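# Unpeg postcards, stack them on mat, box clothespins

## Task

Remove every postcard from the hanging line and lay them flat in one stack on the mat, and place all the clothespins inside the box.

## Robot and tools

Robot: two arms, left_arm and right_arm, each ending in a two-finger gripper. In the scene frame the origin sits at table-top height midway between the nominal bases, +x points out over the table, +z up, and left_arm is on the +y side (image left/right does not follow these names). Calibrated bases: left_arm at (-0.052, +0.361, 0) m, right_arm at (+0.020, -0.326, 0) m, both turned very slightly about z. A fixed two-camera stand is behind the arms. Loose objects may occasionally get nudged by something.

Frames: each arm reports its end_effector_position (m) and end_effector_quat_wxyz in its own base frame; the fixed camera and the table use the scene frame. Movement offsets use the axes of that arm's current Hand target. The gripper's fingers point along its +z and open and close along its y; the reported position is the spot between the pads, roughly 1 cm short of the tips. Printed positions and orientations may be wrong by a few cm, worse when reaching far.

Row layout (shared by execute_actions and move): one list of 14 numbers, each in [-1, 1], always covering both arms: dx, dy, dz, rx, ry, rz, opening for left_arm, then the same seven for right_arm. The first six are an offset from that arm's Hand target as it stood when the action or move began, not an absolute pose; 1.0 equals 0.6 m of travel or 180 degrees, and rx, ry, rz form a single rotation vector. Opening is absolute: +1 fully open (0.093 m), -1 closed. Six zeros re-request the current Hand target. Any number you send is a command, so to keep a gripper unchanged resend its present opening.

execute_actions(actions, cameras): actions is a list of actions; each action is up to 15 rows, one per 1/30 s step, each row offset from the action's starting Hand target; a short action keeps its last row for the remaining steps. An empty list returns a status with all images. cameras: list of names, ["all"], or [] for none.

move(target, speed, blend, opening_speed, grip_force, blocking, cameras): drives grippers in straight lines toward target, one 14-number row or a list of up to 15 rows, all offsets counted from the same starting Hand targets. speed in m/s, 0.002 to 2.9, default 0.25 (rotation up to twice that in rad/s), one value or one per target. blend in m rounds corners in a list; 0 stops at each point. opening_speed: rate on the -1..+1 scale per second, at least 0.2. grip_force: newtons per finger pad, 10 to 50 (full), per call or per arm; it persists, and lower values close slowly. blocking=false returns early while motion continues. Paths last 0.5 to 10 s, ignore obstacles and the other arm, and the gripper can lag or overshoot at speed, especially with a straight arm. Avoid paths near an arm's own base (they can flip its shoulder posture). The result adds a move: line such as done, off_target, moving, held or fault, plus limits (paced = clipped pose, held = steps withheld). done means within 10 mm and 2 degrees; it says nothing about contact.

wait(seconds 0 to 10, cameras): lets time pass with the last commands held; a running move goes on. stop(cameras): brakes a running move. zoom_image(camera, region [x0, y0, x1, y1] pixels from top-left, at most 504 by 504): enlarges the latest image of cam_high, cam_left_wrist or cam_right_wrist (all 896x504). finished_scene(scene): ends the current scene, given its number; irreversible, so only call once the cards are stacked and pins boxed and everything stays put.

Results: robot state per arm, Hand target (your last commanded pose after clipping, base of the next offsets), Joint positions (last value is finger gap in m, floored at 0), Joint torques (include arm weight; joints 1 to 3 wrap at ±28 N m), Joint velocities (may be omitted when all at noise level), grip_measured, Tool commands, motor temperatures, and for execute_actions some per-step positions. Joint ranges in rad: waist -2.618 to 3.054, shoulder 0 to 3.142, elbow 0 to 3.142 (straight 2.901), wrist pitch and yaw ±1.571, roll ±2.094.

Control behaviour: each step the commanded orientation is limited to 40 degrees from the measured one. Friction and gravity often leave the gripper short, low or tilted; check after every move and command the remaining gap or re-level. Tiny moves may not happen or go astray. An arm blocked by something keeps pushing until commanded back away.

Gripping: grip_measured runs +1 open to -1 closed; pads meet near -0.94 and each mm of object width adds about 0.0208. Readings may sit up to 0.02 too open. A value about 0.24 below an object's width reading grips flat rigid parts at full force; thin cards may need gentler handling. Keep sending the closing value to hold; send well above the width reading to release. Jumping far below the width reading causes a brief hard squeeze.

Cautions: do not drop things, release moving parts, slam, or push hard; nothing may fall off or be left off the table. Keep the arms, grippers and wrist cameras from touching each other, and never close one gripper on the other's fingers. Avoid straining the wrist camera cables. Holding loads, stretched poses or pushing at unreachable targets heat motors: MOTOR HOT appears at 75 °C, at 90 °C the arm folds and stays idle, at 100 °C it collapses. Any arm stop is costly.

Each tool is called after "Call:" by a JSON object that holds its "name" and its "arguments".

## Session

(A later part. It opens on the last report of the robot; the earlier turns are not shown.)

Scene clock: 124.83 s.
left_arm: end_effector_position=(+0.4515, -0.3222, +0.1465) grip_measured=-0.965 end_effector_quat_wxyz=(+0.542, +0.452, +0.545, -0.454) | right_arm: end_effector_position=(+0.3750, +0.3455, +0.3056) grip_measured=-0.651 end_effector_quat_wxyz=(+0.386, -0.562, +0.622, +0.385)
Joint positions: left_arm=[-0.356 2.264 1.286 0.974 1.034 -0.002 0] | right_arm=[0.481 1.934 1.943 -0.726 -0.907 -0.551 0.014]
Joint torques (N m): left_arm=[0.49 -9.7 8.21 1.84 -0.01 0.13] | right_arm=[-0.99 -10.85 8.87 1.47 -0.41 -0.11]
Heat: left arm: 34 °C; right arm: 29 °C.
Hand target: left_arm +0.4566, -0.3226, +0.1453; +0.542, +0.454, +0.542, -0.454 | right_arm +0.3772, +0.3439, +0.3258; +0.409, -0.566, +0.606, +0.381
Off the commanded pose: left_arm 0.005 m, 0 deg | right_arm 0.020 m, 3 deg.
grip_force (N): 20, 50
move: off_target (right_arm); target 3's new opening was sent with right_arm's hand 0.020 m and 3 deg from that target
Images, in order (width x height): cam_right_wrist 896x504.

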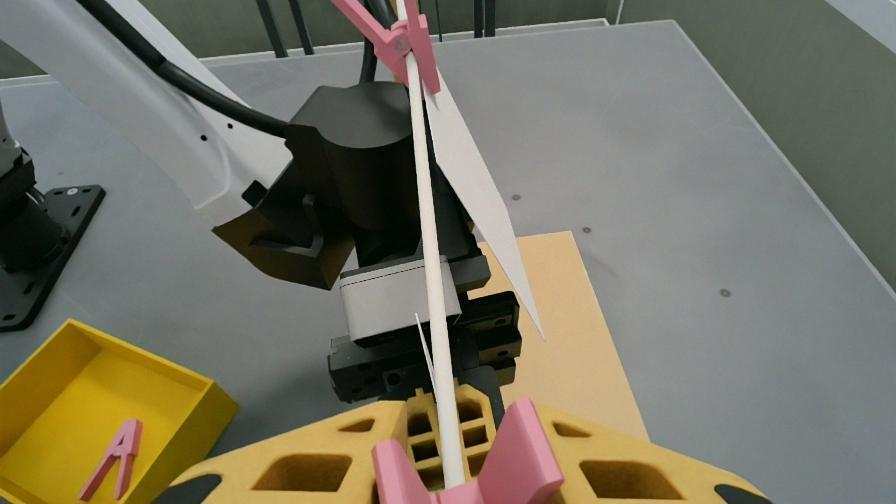

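Call:
{"name": "move", "arguments": {"target": [[0,0,0,0,0,0,-1,0,0,0,0,0,0,0.3],[0,0,0,0,0,0,-1,-0.0193,0,-0.0078,0,0,0,0.3]], "speed": 0.08, "opening_speed": 0.8, "cameras": ["cam_right_wrist"]}}

Scene clock: 127.93 s.
left_arm: end_effector_position=(+0.4514, -0.3222, +0.1465) grip_measured=-0.965 end_effector_quat_wxyz=(+0.541, +0.452, +0.544, -0.454) | right_arm: end_effector_position=(+0.3738, +0.3448, +0.3245) grip_measured=+0.299 end_effector_quat_wxyz=(+0.392, -0.563, +0.618, +0.384)
Joint positions: left_arm=[-0.356 2.264 1.286 0.974 1.035 -0.002 0] | right_arm=[0.481 1.943 2.026 -0.785 -0.907 -0.551 0.06]
Joint torques (N m): left_arm=[0.49 -9.7 8.21 1.83 -0.02 0.14] | right_arm=[-1.01 -9.66 8.68 1.53 -0.38 -0.13]
Heat: left arm: 34 °C; right arm: 29 °C.
Hand target: left_arm +0.4566, -0.3226, +0.1453; +0.542, +0.454, +0.542, -0.454 | right_arm +0.3772, +0.3439, +0.3383; +0.409, -0.566, +0.606, +0.381
Off the commanded pose: left_arm 0.005 m, 0 deg | right_arm 0.014 m, 2 deg.
grip_force (N): 20, 50
move: off_target (right_arm)
Images, in order (width x height): cam_right_wrist 896x504.

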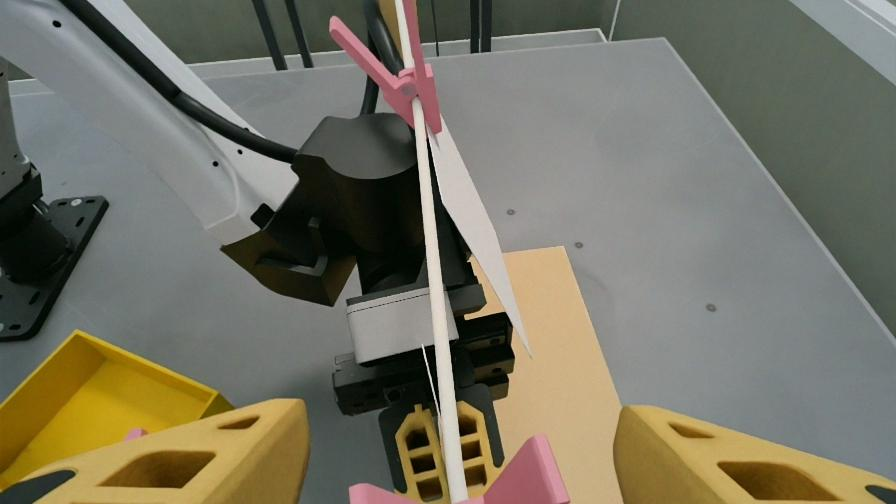

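Call:
{"name": "move", "arguments": {"target": [0,0,0,0,0,0,-1,0,0,0,0,0,0,-1], "opening_speed": 0.8, "cameras": ["cam_right_wrist"]}}

Scene clock: 130.17 s.
left_arm: end_effector_position=(+0.4514, -0.3222, +0.1465) grip_measured=-0.965 end_effector_quat_wxyz=(+0.541, +0.452, +0.544, -0.454) | right_arm: end_effector_position=(+0.3737, +0.3448, +0.3244) grip_measured=-0.734 end_effector_quat_wxyz=(+0.391, -0.563, +0.619, +0.384)
Joint positions: left_arm=[-0.356 2.264 1.286 0.974 1.035 -0.002 0] | right_arm=[0.481 1.943 2.026 -0.786 -0.907 -0.551 0.01]
Joint torques (N m): left_arm=[0.49 -9.7 8.21 1.83 -0.02 0.13] | right_arm=[-0.69 -9.62 8.49 1.5 -0.36 -0.11]
Heat: left arm: 35 °C; right arm: 30 °C.
Hand target: left_arm +0.4566, -0.3226, +0.1453; +0.542, +0.454, +0.542, -0.454 | right_arm +0.3772, +0.3439, +0.3383; +0.409, -0.566, +0.606, +0.381
Off the commanded pose: left_arm 0.005 m, 0 deg | right_arm 0.014 m, 3 deg.
grip_force (N): 20, 50
move: off_target (right_arm)
Images, in order (width x height): cam_right_wrist 896x504.

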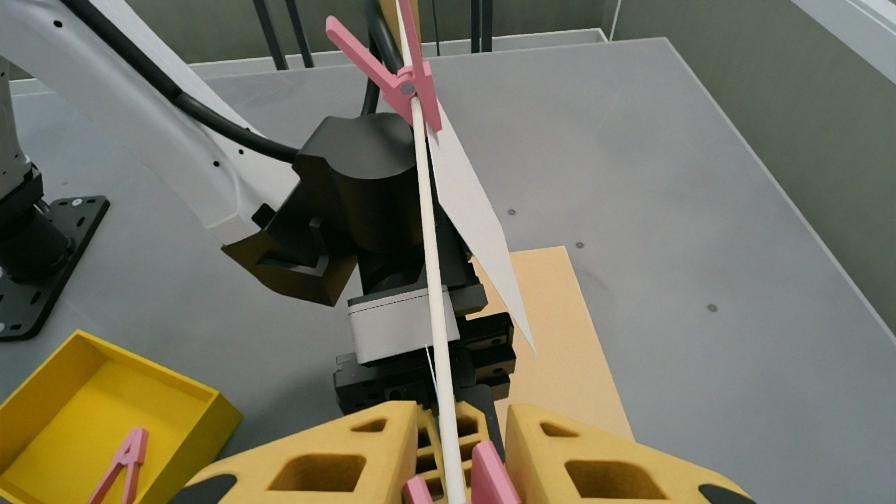

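Call:
{"name": "move", "arguments": {"target": [0,0,0,0,0,0,-1,-0.085,0,-0.0343,0,-0.094,0,-1], "speed": 0.1, "cameras": ["all"]}}

Scene clock: 132.83 s.
left_arm: end_effector_position=(+0.4514, -0.3222, +0.1465) grip_measured=-0.965 end_effector_quat_wxyz=(+0.541, +0.452, +0.544, -0.454) | right_arm: end_effector_position=(+0.3870, +0.3499, +0.3698) grip_measured=-0.752 end_effector_quat_wxyz=(+0.472, -0.497, +0.563, +0.461)
Joint positions: left_arm=[-0.356 2.264 1.286 0.974 1.035 -0.002 0] | right_arm=[0.455 1.867 1.802 -0.187 -1.028 -0.166 0.009]
Joint torques (N m): left_arm=[0.5 -9.7 8.2 1.83 -0.02 0.13] | right_arm=[-0.68 -13.35 5.61 1.9 -0.28 0]
Heat: left arm: 35 °C; right arm: 30 °C.
Hand target: left_arm +0.4566, -0.3226, +0.1453; +0.542, +0.454, +0.542, -0.454 | right_arm +0.3773, +0.3439, +0.3933; +0.494, -0.503, +0.539, +0.460
Off the commanded pose: left_arm 0.005 m, 0 deg | right_arm 0.026 m, 4 deg.
grip_force (N): 20, 50
move: off_target (right_arm)

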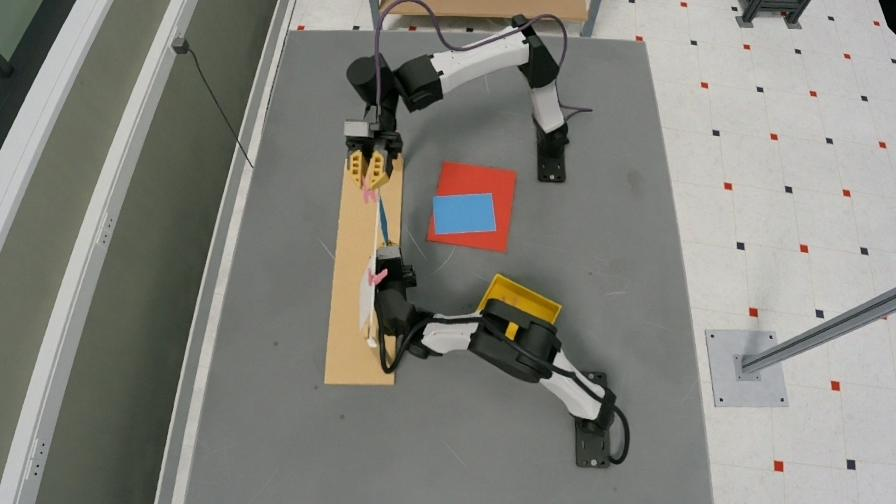

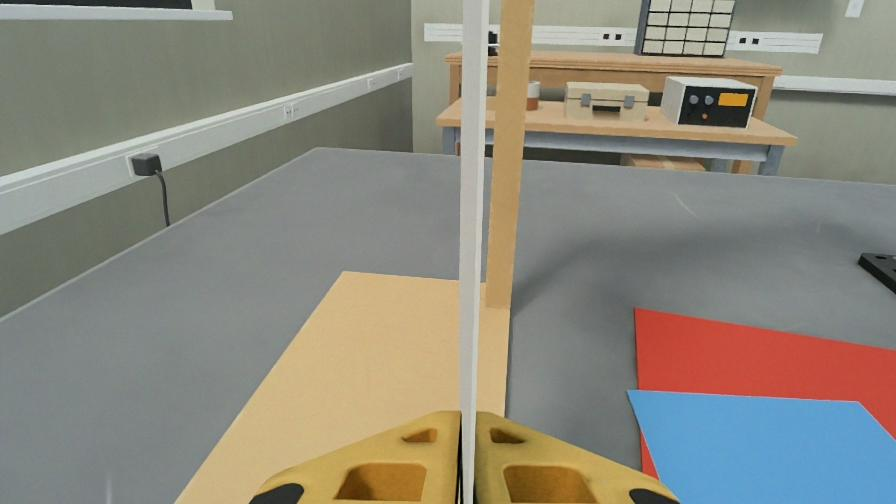

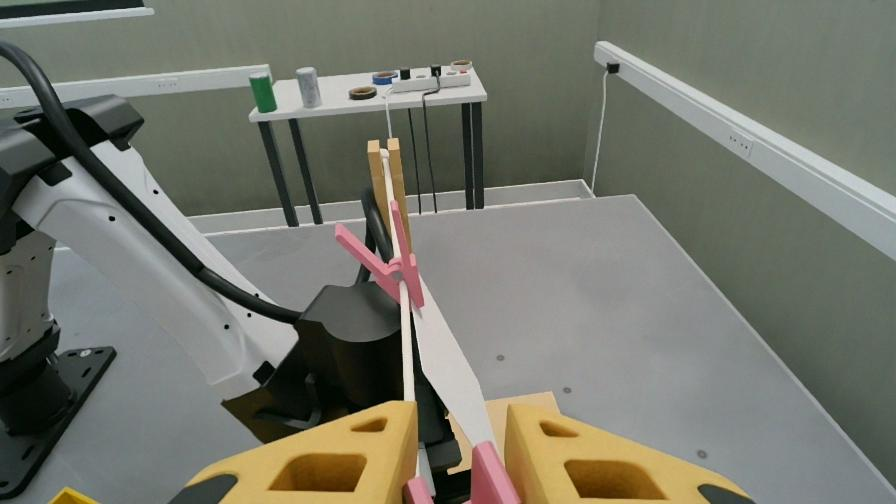

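Call:
{"name": "move", "arguments": {"target": [[-0.0167,-0.1865,0.001,0,0,0,-1,-0.0332,0,-0.0029,0,0,0,-1],[-0.0078,-0.4048,0.1347,-0.0617,0.1952,-0.4616,-1,0.0282,0.0523,-0.3195,0,0,0,-1],[0.1713,-0.4048,0.1347,-0.0617,0.1952,-0.4616,-1,0.0282,0.0523,-0.3195,0,0,0,-1]], "speed": [0.12,0.3,0.12], "blend": [0.02,0.02,0], "grip_force": [40,50], "cameras": ["all"]}}

Scene clock: 140.70 s.
left_arm: end_effector_position=(+0.2339, -0.4447, +0.0496) grip_measured=-0.970 end_effector_quat_wxyz=(-0.022, +0.044, +0.865, -0.500) | right_arm: end_effector_position=(+0.3326, +0.1551, +0.3826) grip_measured=-0.752 end_effector_quat_wxyz=(+0.483, -0.486, +0.558, +0.467)
Joint positions: left_arm=[-0.88 2.052 1.089 0.279 0.659 -1.1 0] | right_arm=[-0.037 1.683 1.805 -1.231 -1.463 -1.055 0.009]
Joint torques (N m): left_arm=[-0.16 -8.64 5.01 2.18 0.14 0.12] | right_arm=[-0.38 -6.71 7.86 0.8 -0.64 -0.24]
Heat: left arm: 35 °C; right arm: 31 °C.
Hand target: left_arm +0.2317, -0.4447, +0.0425; -0.025, +0.044, +0.865, -0.500 | right_arm +0.3327, +0.1541, +0.3934; +0.494, -0.504, +0.539, +0.460
Off the commanded pose: left_arm 0.007 m, 0 deg | right_arm 0.011 m, 3 deg.
grip_force (N): 40, 50
move: off_target (right_arm)

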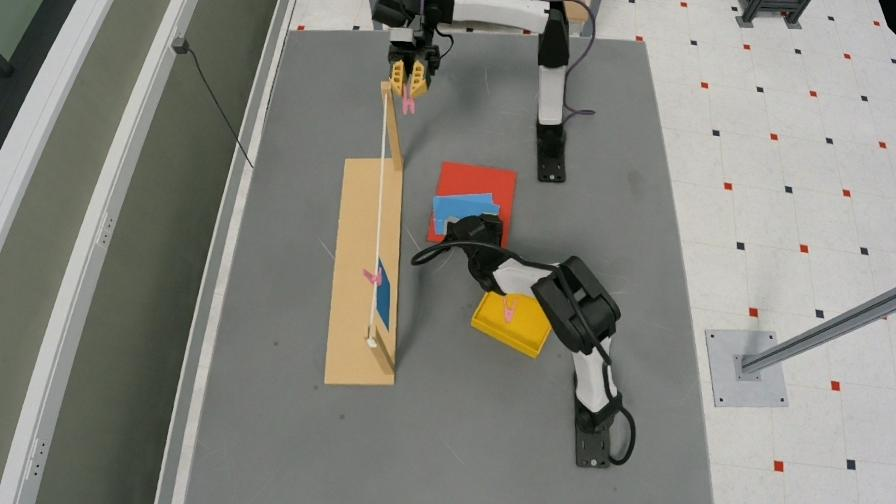

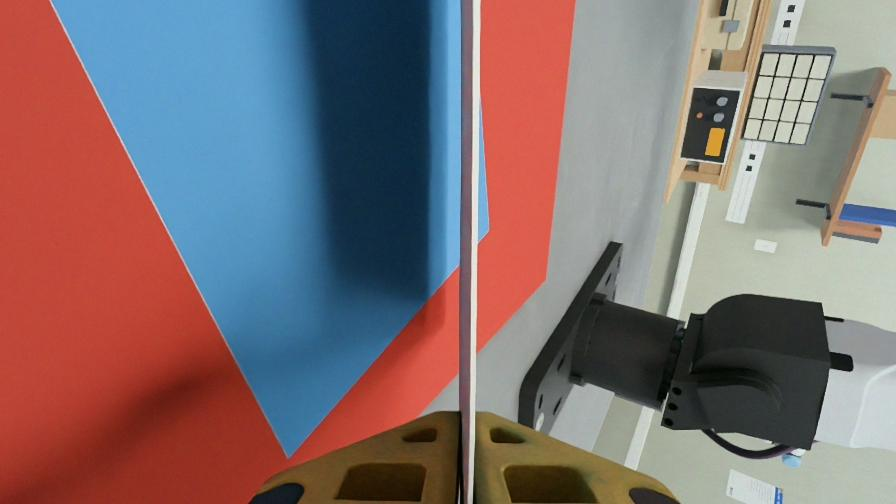

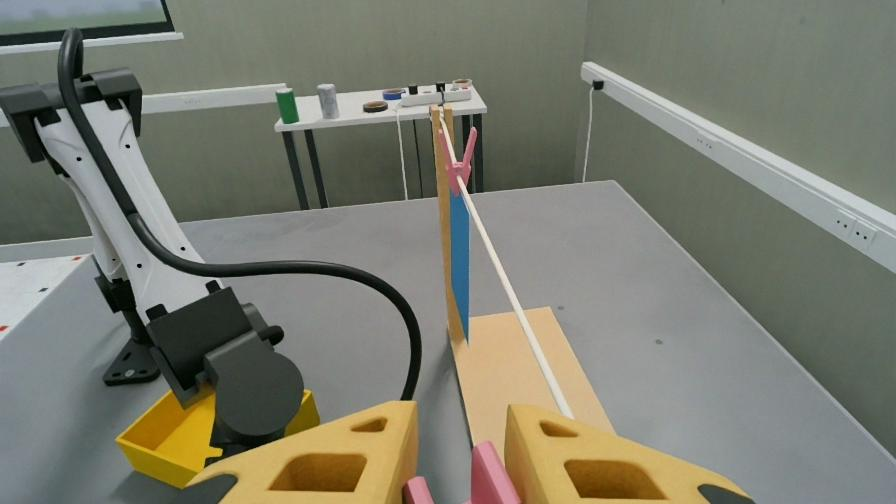

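Call:
{"name": "move", "arguments": {"target": [[0,0.006,0.003,0,0,0,-1,0,0,0,0,0,0,-1],[0,0.006,0.003,0,0,0,-0.5,0,0,0,0,0,0,-1],[0,0.006,-0.12,0,0,0,-0.5,0,0,0,0,0,0,-1]], "speed": 0.1, "opening_speed": 0.5, "cameras": ["all"]}}

Scene clock: 144.57 s.
left_arm: end_effector_position=(+0.2413, -0.3837, +0.0664) grip_measured=-0.503 end_effector_quat_wxyz=(-0.028, +0.036, +0.868, -0.495) | right_arm: end_effector_position=(+0.3325, +0.1551, +0.3826) grip_measured=-0.752 end_effector_quat_wxyz=(+0.483, -0.486, +0.558, +0.467)
Joint positions: left_arm=[-0.753 1.889 0.958 0.161 0.752 -1.001 0.021] | right_arm=[-0.037 1.683 1.805 -1.232 -1.463 -1.056 0.009]
Joint torques (N m): left_arm=[0.28 -11.49 4.94 1.63 0.23 0.28] | right_arm=[-0.68 -7.19 7.28 0.91 -0.67 -0.16]
Heat: left arm: 35 °C; right arm: 30 °C.
Hand target: left_arm +0.2382, -0.3809, +0.0754; -0.025, +0.044, +0.865, -0.500 | right_arm +0.3325, +0.1543, +0.3932; +0.499, -0.498, +0.541, +0.459 (not the last commanded pose)
Off the commanded pose: left_arm 0.010 m, 1 deg | right_arm 0.011 m, 3 deg.
grip_force (N): 40, 50
move: off_target (right_arm)

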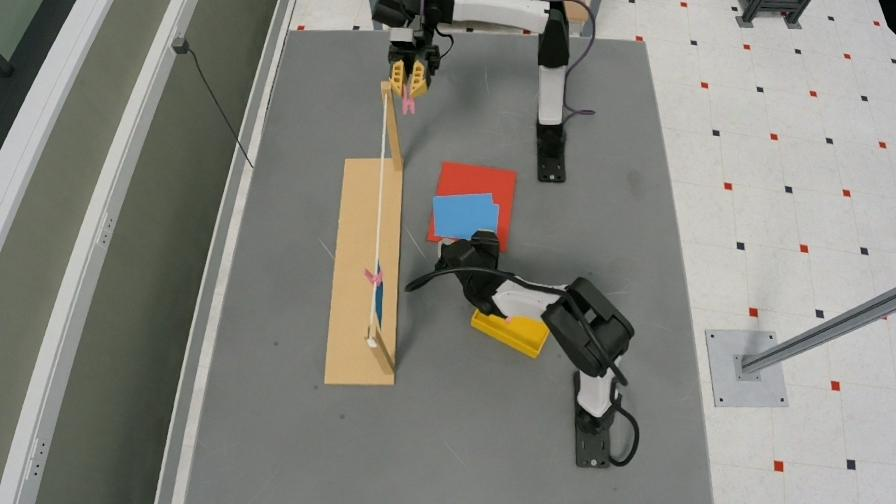

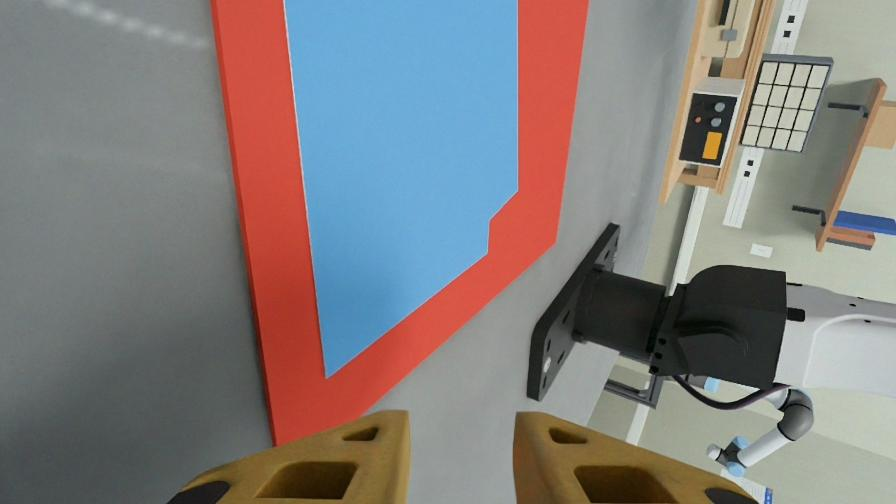

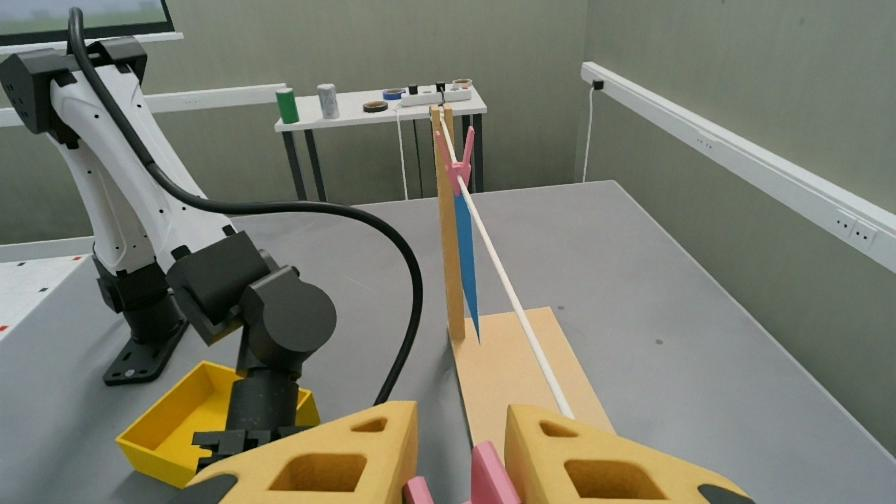

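Call:
{"name": "move", "arguments": {"target": [[0.005,-0.1628,-0.1515,0,0,0,-0.5,0,0,0,0,0,0,-1],[-0.1053,-0.1628,-0.6498,0.013,-0.1403,0.4609,0.3,0,0,0,0,0,0,-1],[-0.2958,-0.2262,-0.5572,0.013,-0.1403,0.4609,1,0.213,0.3647,0.5337,0.0281,0.1579,0.0097,-1]], "speed": [0.25,0.35,0.3], "blend": [0.03,0.02,0], "grip_force": [50,50], "cameras": ["all"]}}

Scene clock: 154.53 s.
left_arm: end_effector_position=(+0.4321, -0.1770, +0.3568) grip_measured=+1.000 end_effector_quat_wxyz=(+0.474, +0.493, +0.601, -0.414) | right_arm: end_effector_position=(+0.1350, +0.4715, +0.2193) grip_measured=-0.752 end_effector_quat_wxyz=(+0.343, -0.578, +0.680, +0.294)
Joint positions: left_arm=[-0.036 1.952 2.065 -0.933 1.282 0.767 0.093] | right_arm=[1.246 1.665 1.374 -0.349 -0.134 -0.096 0.009]
Joint torques (N m): left_arm=[-0.16 -8.9 8.02 1.64 0.25 0.11] | right_arm=[-0.35 -7.91 9.57 1.81 0.09 0.11]
Heat: left arm: 34 °C; right arm: 30 °C.
Hand target: left_arm +0.4370, -0.1779, +0.3598; +0.482, +0.499, +0.596, -0.405 | right_arm +0.1405, +0.4804, +0.2398; +0.366, -0.565, +0.674, +0.306
Off the commanded pose: left_arm 0.006 m, 2 deg | right_arm 0.023 m, 3 deg.
move: off_target (right_arm); blend cut to 0 m at target 2; target 2's new opening was sent with left_arm's hand 0.003 m and 3 deg from that target

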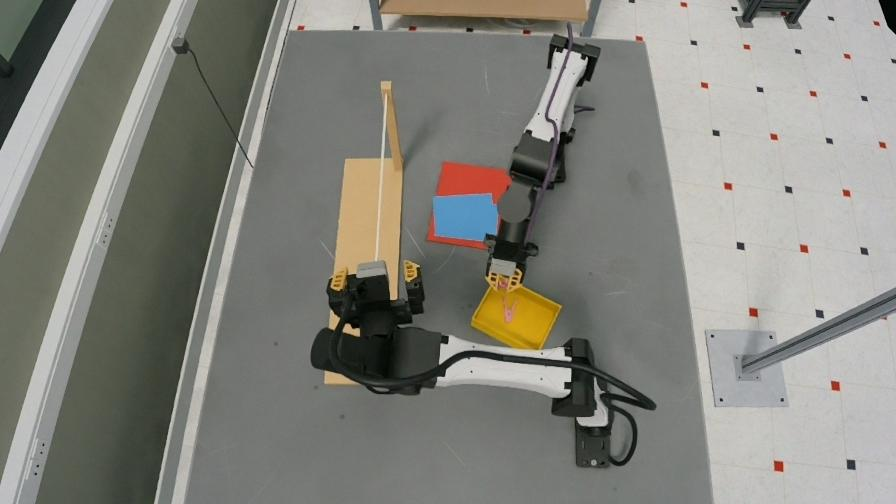

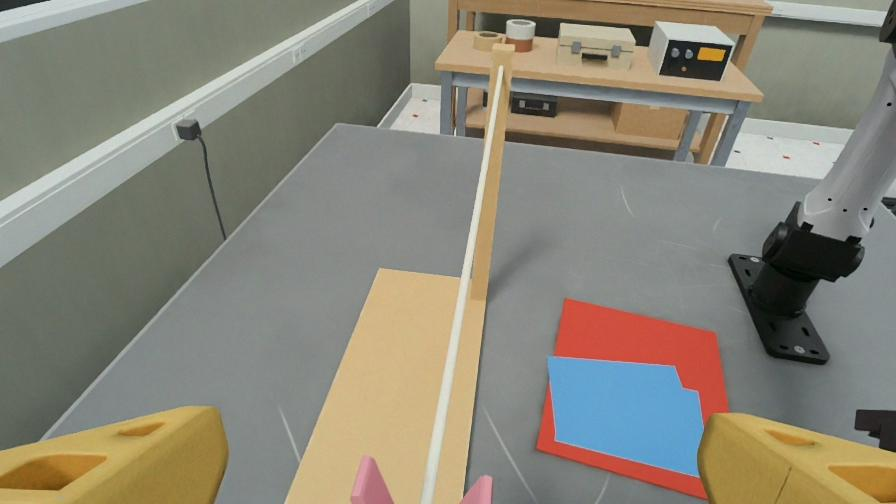

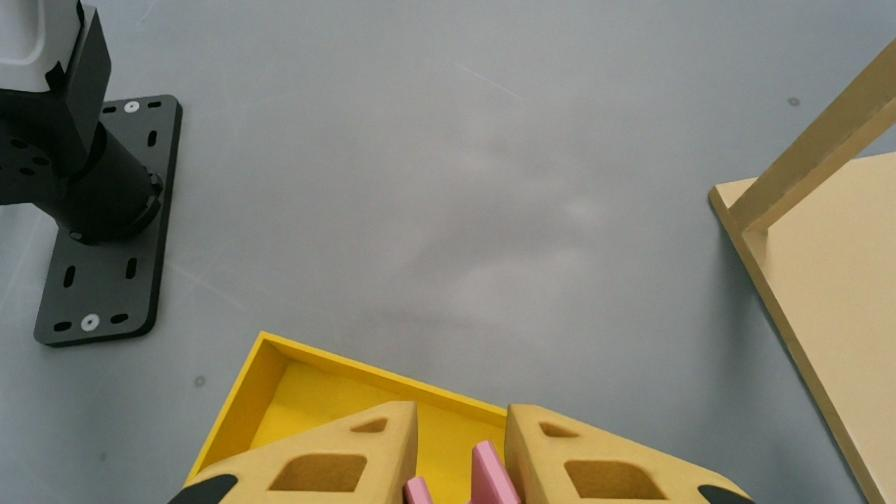

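Call:
{"name": "move", "arguments": {"target": [[0,0,0,0,0,0,1,0.2077,0.0493,0.1418,0,0,0,-1],[0,0,0,0,0,0,1,0.2077,0.0493,0.1418,0,0,0,0.2],[0,0,0,0,0,0,1,0.2077,0.0493,-0.1082,0,0,0,0.2],[0,0,0,0,0,0,1,0.204,-0.3852,-0.0395,0,-0.1837,0,-0.1]], "speed": [0.2,0.2,0.25,0.3], "opening_speed": 0.8, "blend": [0,0,0.02,0], "cameras": ["all"]}}

Scene clock: 163.70 s.
left_arm: end_effector_position=(+0.4321, -0.1770, +0.3568) grip_measured=+1.000 end_effector_quat_wxyz=(+0.474, +0.493, +0.601, -0.414) | right_arm: end_effector_position=(+0.3506, +0.3488, +0.1357) grip_measured=-0.099 end_effector_quat_wxyz=(+0.526, -0.449, +0.564, +0.450)
Joint positions: left_arm=[-0.036 1.952 2.065 -0.933 1.282 0.767 0.093] | right_arm=[0.523 2.048 0.887 1.1 -0.857 -0.011 0.04]
Joint torques (N m): left_arm=[-0.16 -8.92 8.03 1.64 0.25 0.1] | right_arm=[0.13 -8.69 6.71 1.98 -0.08 0.07]
Heat: left arm: 33 °C; right arm: 29 °C.
Hand target: left_arm +0.4369, -0.1779, +0.3598; +0.482, +0.499, +0.596, -0.405 | right_arm +0.3529, +0.3545, +0.1503; +0.542, -0.454, +0.542, +0.454
Off the commanded pose: left_arm 0.006 m, 2 deg | right_arm 0.016 m, 3 deg.
move: off_target (right_arm); target 4's new opening was sent with right_arm's hand 0.016 m and 3 deg from that target

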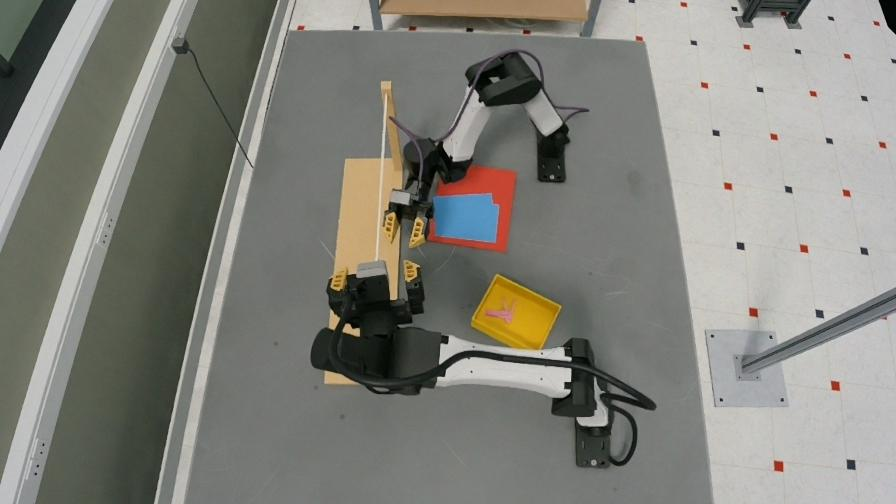

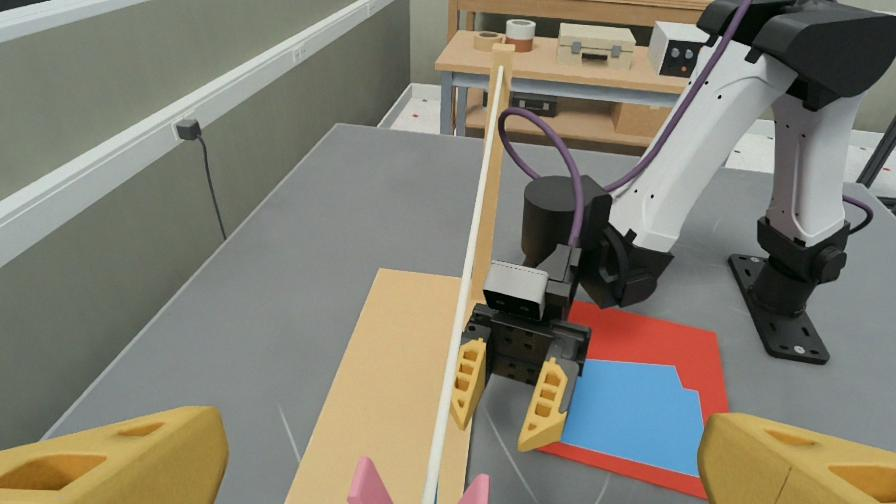

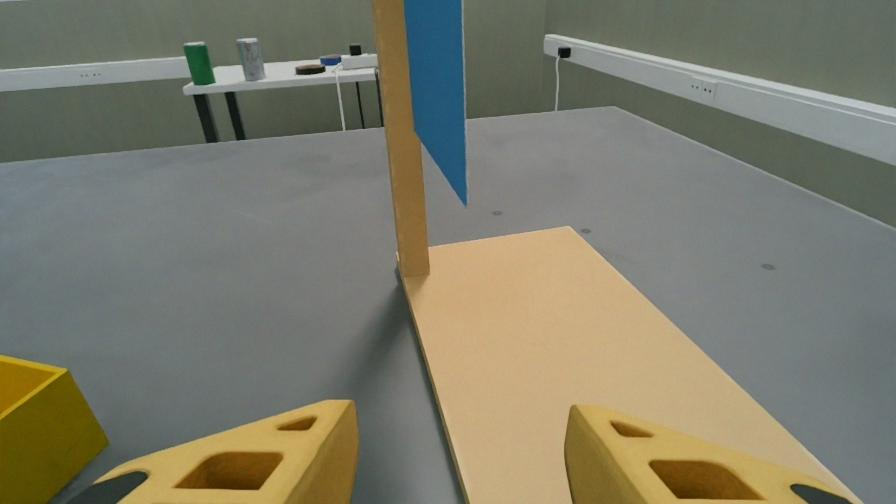

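Call:
{"name": "move", "arguments": {"target": [0,0,0,0,0,0,1,-0.0155,-0.0033,0.1382,0,0,0,-0.1], "speed": 0.15, "cameras": ["cam_left_wrist","cam_right_wrist"]}}

Scene clock: 165.83 s.
left_arm: end_effector_position=(+0.4321, -0.1770, +0.3568) grip_measured=+1.000 end_effector_quat_wxyz=(+0.474, +0.493, +0.601, -0.414) | right_arm: end_effector_position=(+0.3624, +0.4319, +0.1464) grip_measured=-0.099 end_effector_quat_wxyz=(+0.526, -0.459, +0.552, +0.456)
Joint positions: left_arm=[-0.036 1.952 2.065 -0.933 1.282 0.767 0.093] | right_arm=[0.671 2.184 1.178 0.964 -0.737 -0.009 0.04]
Joint torques (N m): left_arm=[-0.16 -8.9 8.02 1.64 0.25 0.11] | right_arm=[-0.09 -10.41 7.65 1.87 0.14 0.09]
Heat: left arm: 33 °C; right arm: 30 °C.
Hand target: left_arm +0.4369, -0.1779, +0.3598; +0.482, +0.499, +0.596, -0.405 | right_arm +0.3694, +0.4359, +0.1596; +0.542, -0.454, +0.542, +0.454
Off the commanded pose: left_arm 0.006 m, 2 deg | right_arm 0.015 m, 2 deg.
move: off_target (right_arm)
Images, in order (width x height): cam_left_wrist 896x504, cam_right_wrist 896x504.

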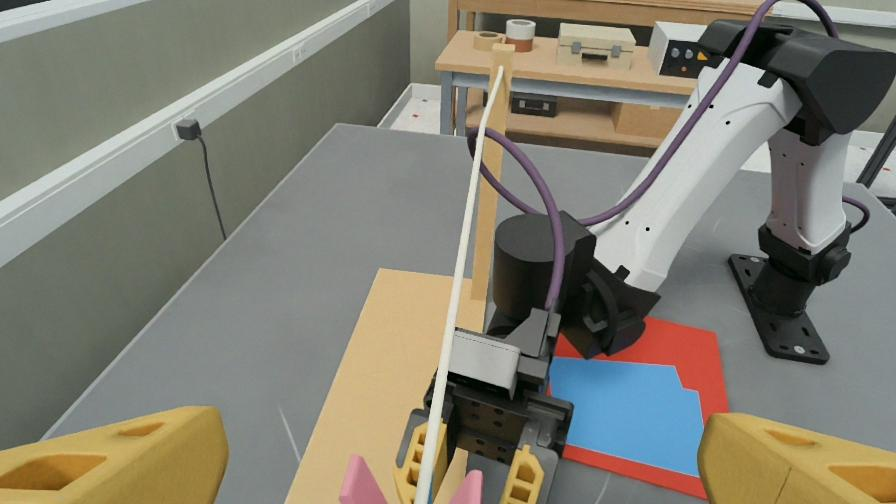

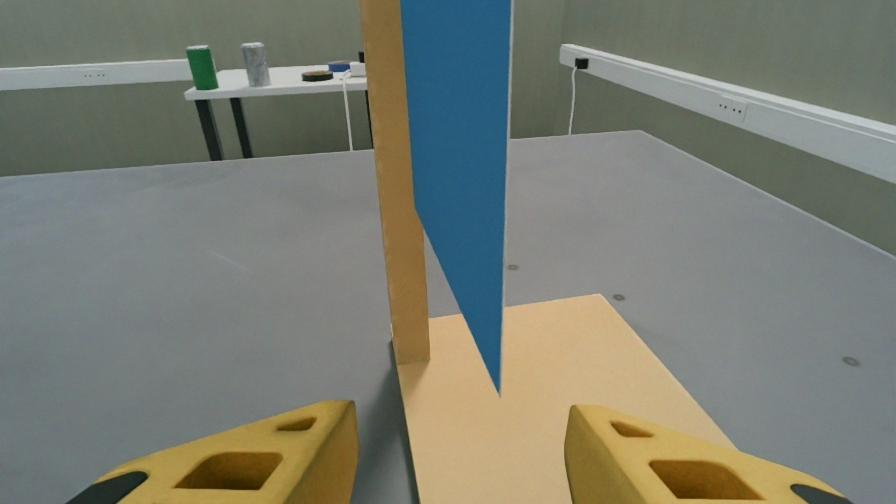

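Call:
{"name": "move", "arguments": {"target": [[0,0,0,0,0,0,1,-0.0227,-0.0157,0.0552,-0.072,0,0,-0.1],[0,0,0,0,0,0,1,-0.0227,-0.0157,0.0552,-0.072,0,0,-1]], "speed": 0.1, "grip_force": [50,20], "opening_speed": 0.7, "cameras": ["all"]}}

Scene clock: 172.27 s.
left_arm: end_effector_position=(+0.4321, -0.1770, +0.3568) grip_measured=+1.000 end_effector_quat_wxyz=(+0.474, +0.493, +0.601, -0.414) | right_arm: end_effector_position=(+0.3792, +0.4658, +0.1593) grip_measured=-0.989 end_effector_quat_wxyz=(+0.474, -0.511, +0.503, +0.511)
Joint positions: left_arm=[-0.036 1.952 2.065 -0.933 1.282 0.767 0.093] | right_arm=[0.656 2.334 1.519 0.767 -0.961 -0.009 0]
Joint torques (N m): left_arm=[-0.17 -8.88 8.03 1.63 0.25 0.11] | right_arm=[-0.59 -12.11 8.5 1.7 -0.03 0.02]
Heat: left arm: 32 °C; right arm: 31 °C.
Hand target: left_arm +0.4369, -0.1779, +0.3598; +0.482, +0.499, +0.596, -0.405 | right_arm +0.3845, +0.4668, +0.1732; +0.488, -0.512, +0.487, +0.512
Off the commanded pose: left_arm 0.006 m, 2 deg | right_arm 0.015 m, 2 deg.
grip_force (N): 50, 20
move: off_target (right_arm); target 2's new opening was sent with right_arm's hand 0.015 m and 2 deg from that target

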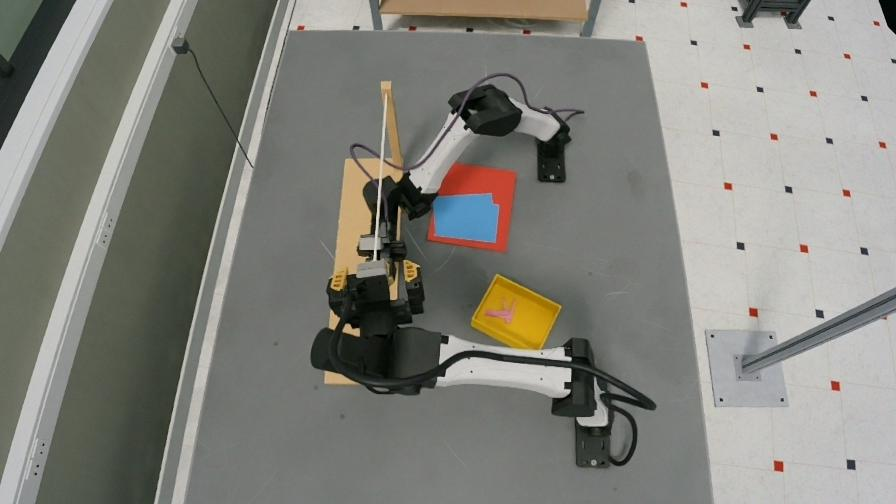

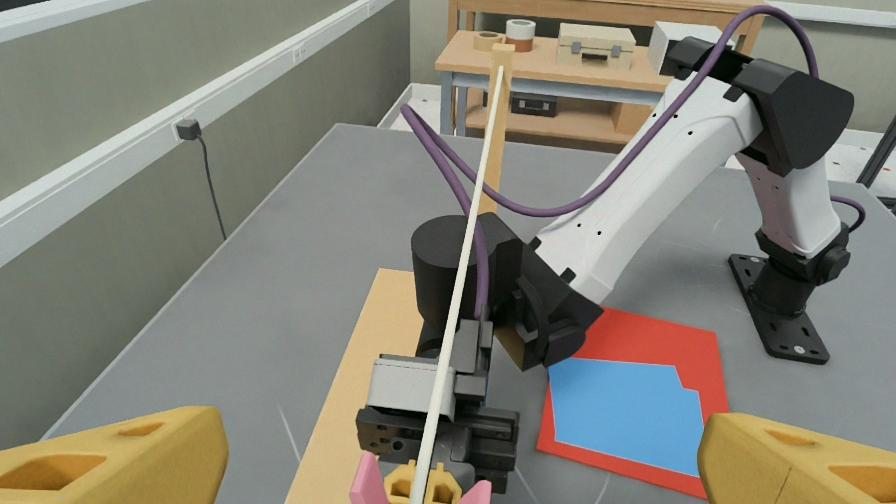

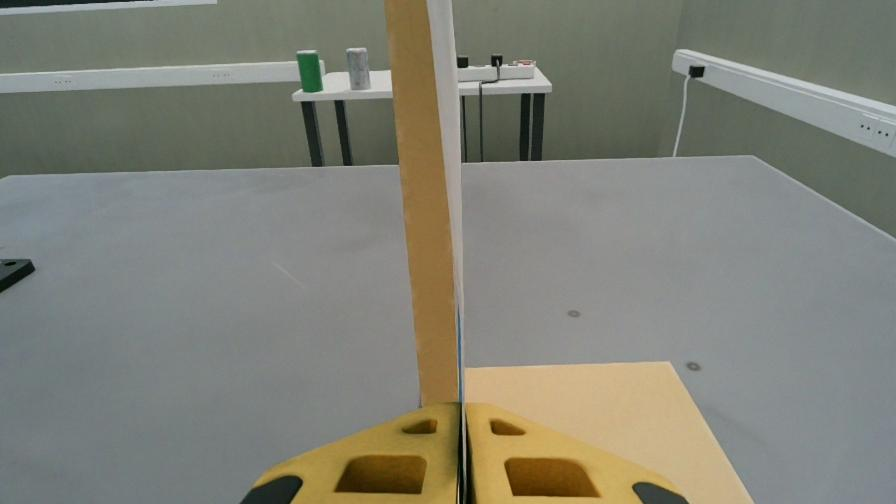

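Call:
{"name": "move", "arguments": {"target": [0.0533,0.0068,0.0455,0,0.044,0,1,0,0,0,0,0,0,-1], "speed": 0.08, "cameras": ["cam_left_wrist"]}}

Scene clock: 174.30 s.
left_arm: end_effector_position=(+0.4411, -0.1957, +0.3233) grip_measured=+1.000 end_effector_quat_wxyz=(+0.440, +0.521, +0.629, -0.374) | right_arm: end_effector_position=(+0.3791, +0.4658, +0.1593) grip_measured=-0.989 end_effector_quat_wxyz=(+0.474, -0.511, +0.502, +0.512)
Joint positions: left_arm=[-0.095 2.018 2.13 -1.038 1.14 0.866 0.093] | right_arm=[0.656 2.334 1.519 0.767 -0.961 -0.009 0]
Joint torques (N m): left_arm=[-0.24 -8.65 8.87 1.19 0.28 0.24] | right_arm=[-0.77 -11.92 8.25 1.72 -0.03 0.04]
Heat: left arm: 32 °C; right arm: 31 °C.
Hand target: left_arm +0.4445, -0.1969, +0.3229; +0.440, +0.526, +0.627, -0.369 | right_arm +0.3844, +0.4668, +0.1732; +0.488, -0.513, +0.487, +0.512
Off the commanded pose: left_arm 0.004 m, 1 deg | right_arm 0.015 m, 2 deg.
grip_force (N): 50, 20
move: off_target (right_arm)
Images, in order (width x height): cam_left_wrist 896x504.

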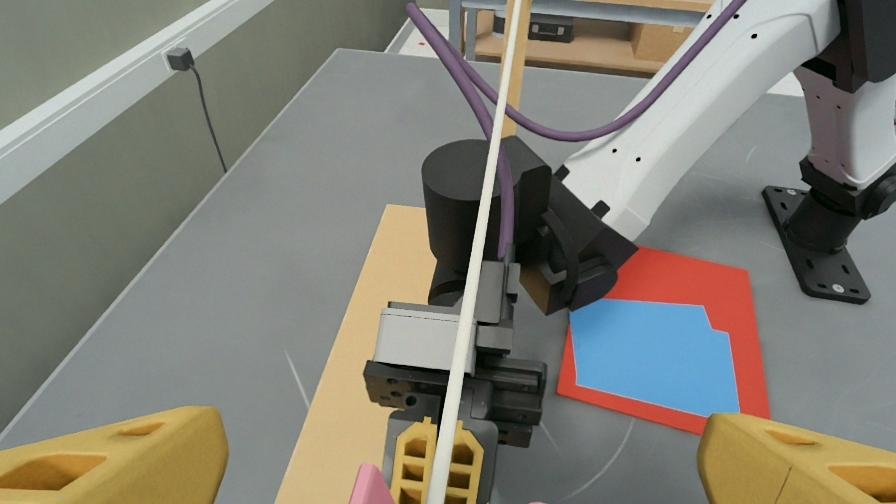

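Call:
{"name": "move", "arguments": {"target": [[0.011,-0.001,-0.0105,0,0,0,1,0,0,0,0,0,0,-1],[0.011,-0.001,-0.0105,0,0,0,-1,0,0,0,0,0,0,-1]], "speed": 0.08, "opening_speed": 0.7, "cameras": ["cam_left_wrist"]}}

Scene clock: 179.40 s.
left_arm: end_effector_position=(+0.4406, -0.1913, +0.3223) grip_measured=-0.723 end_effector_quat_wxyz=(+0.443, +0.527, +0.624, -0.369) | right_arm: end_effector_position=(+0.3791, +0.4658, +0.1591) grip_measured=-0.989 end_effector_quat_wxyz=(+0.474, -0.511, +0.503, +0.512)
Joint positions: left_arm=[-0.085 2.018 2.13 -1.057 1.145 0.905 0.011] | right_arm=[0.656 2.334 1.519 0.766 -0.961 -0.009 0]
Joint torques (N m): left_arm=[0.55 -9.17 7.19 1.13 0.33 0.23] | right_arm=[-0.8 -12.04 8.27 1.76 -0.09 0.01]
Heat: left arm: 32 °C; right arm: 31 °C.
Hand target: left_arm +0.4424, -0.1890, +0.3188; +0.440, +0.526, +0.628, -0.369 | right_arm +0.3845, +0.4668, +0.1732; +0.488, -0.512, +0.487, +0.512
Off the commanded pose: left_arm 0.004 m, 1 deg | right_arm 0.015 m, 2 deg.
grip_force (N): 50, 20
move: off_target (right_arm)
Images, in order (width x height): cam_left_wrist 896x504.

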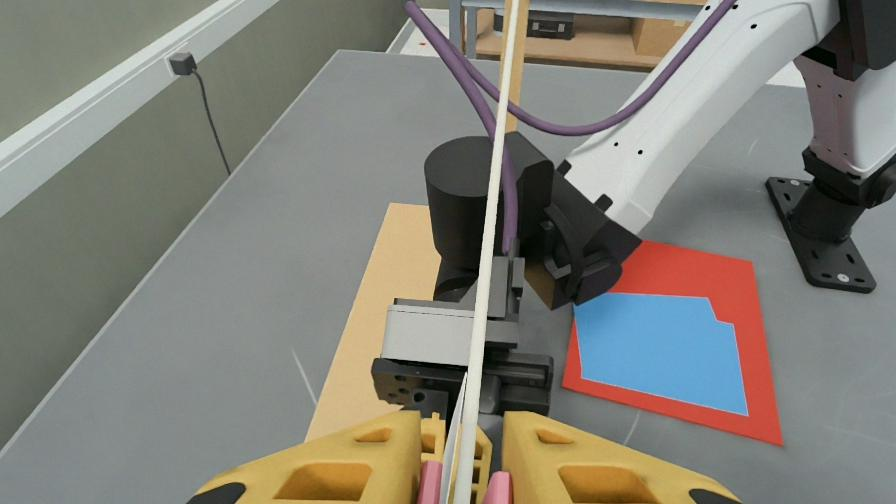

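Call:
{"name": "move", "arguments": {"target": [-0.0862,0,-0.0314,0,-0.067,0,-1,0,0,0,0,0,0,-1], "speed": 0.1, "cameras": ["all"]}}

Scene clock: 181.80 s.
left_arm: end_effector_position=(+0.4516, -0.1908, +0.3569) grip_measured=-0.739 end_effector_quat_wxyz=(+0.487, +0.476, +0.593, -0.429) | right_arm: end_effector_position=(+0.3791, +0.4658, +0.1591) grip_measured=-0.989 end_effector_quat_wxyz=(+0.474, -0.511, +0.503, +0.512)
Joint positions: left_arm=[-0.064 1.959 1.989 -0.63 1.288 0.535 0.01] | right_arm=[0.656 2.334 1.519 0.766 -0.961 -0.009 0]
Joint torques (N m): left_arm=[0.46 -13.41 5.68 1.82 0.34 0.1] | right_arm=[-0.59 -11.95 8.34 1.76 -0.04 0.04]
Heat: left arm: 33 °C; right arm: 32 °C.
Hand target: left_arm +0.4424, -0.1890, +0.3739; +0.503, +0.484, +0.578, -0.422 | right_arm +0.3845, +0.4668, +0.1732; +0.488, -0.512, +0.487, +0.512
Off the commanded pose: left_arm 0.019 m, 3 deg | right_arm 0.015 m, 2 deg.
grip_force (N): 50, 20
move: off_target (left_arm, right_arm)

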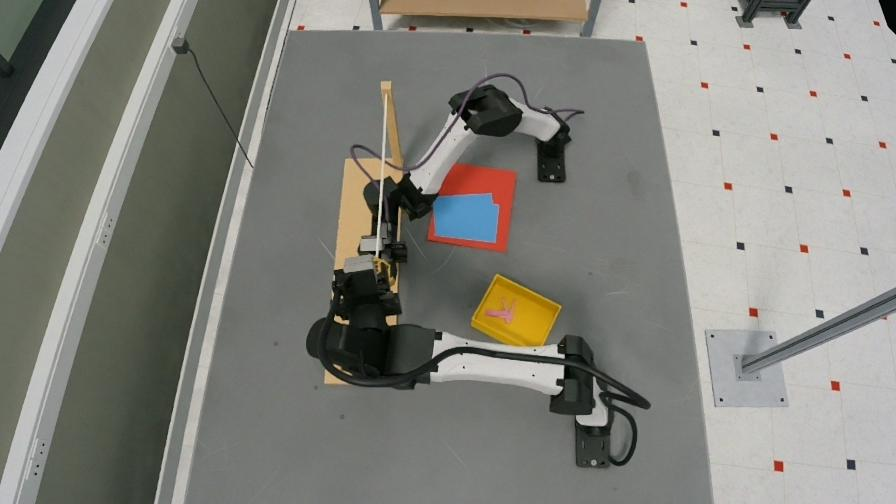

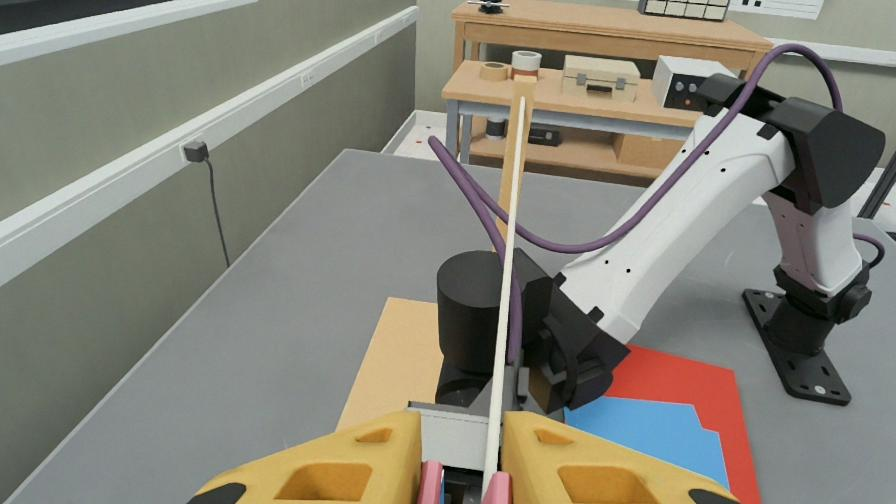

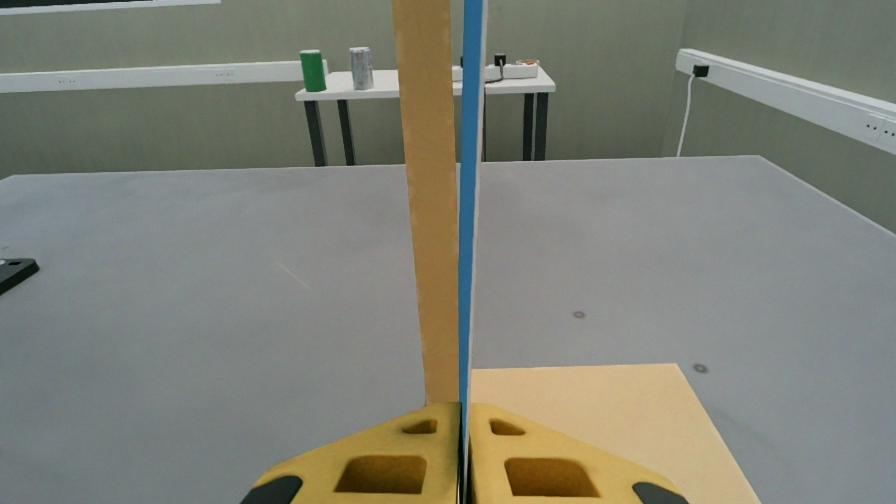

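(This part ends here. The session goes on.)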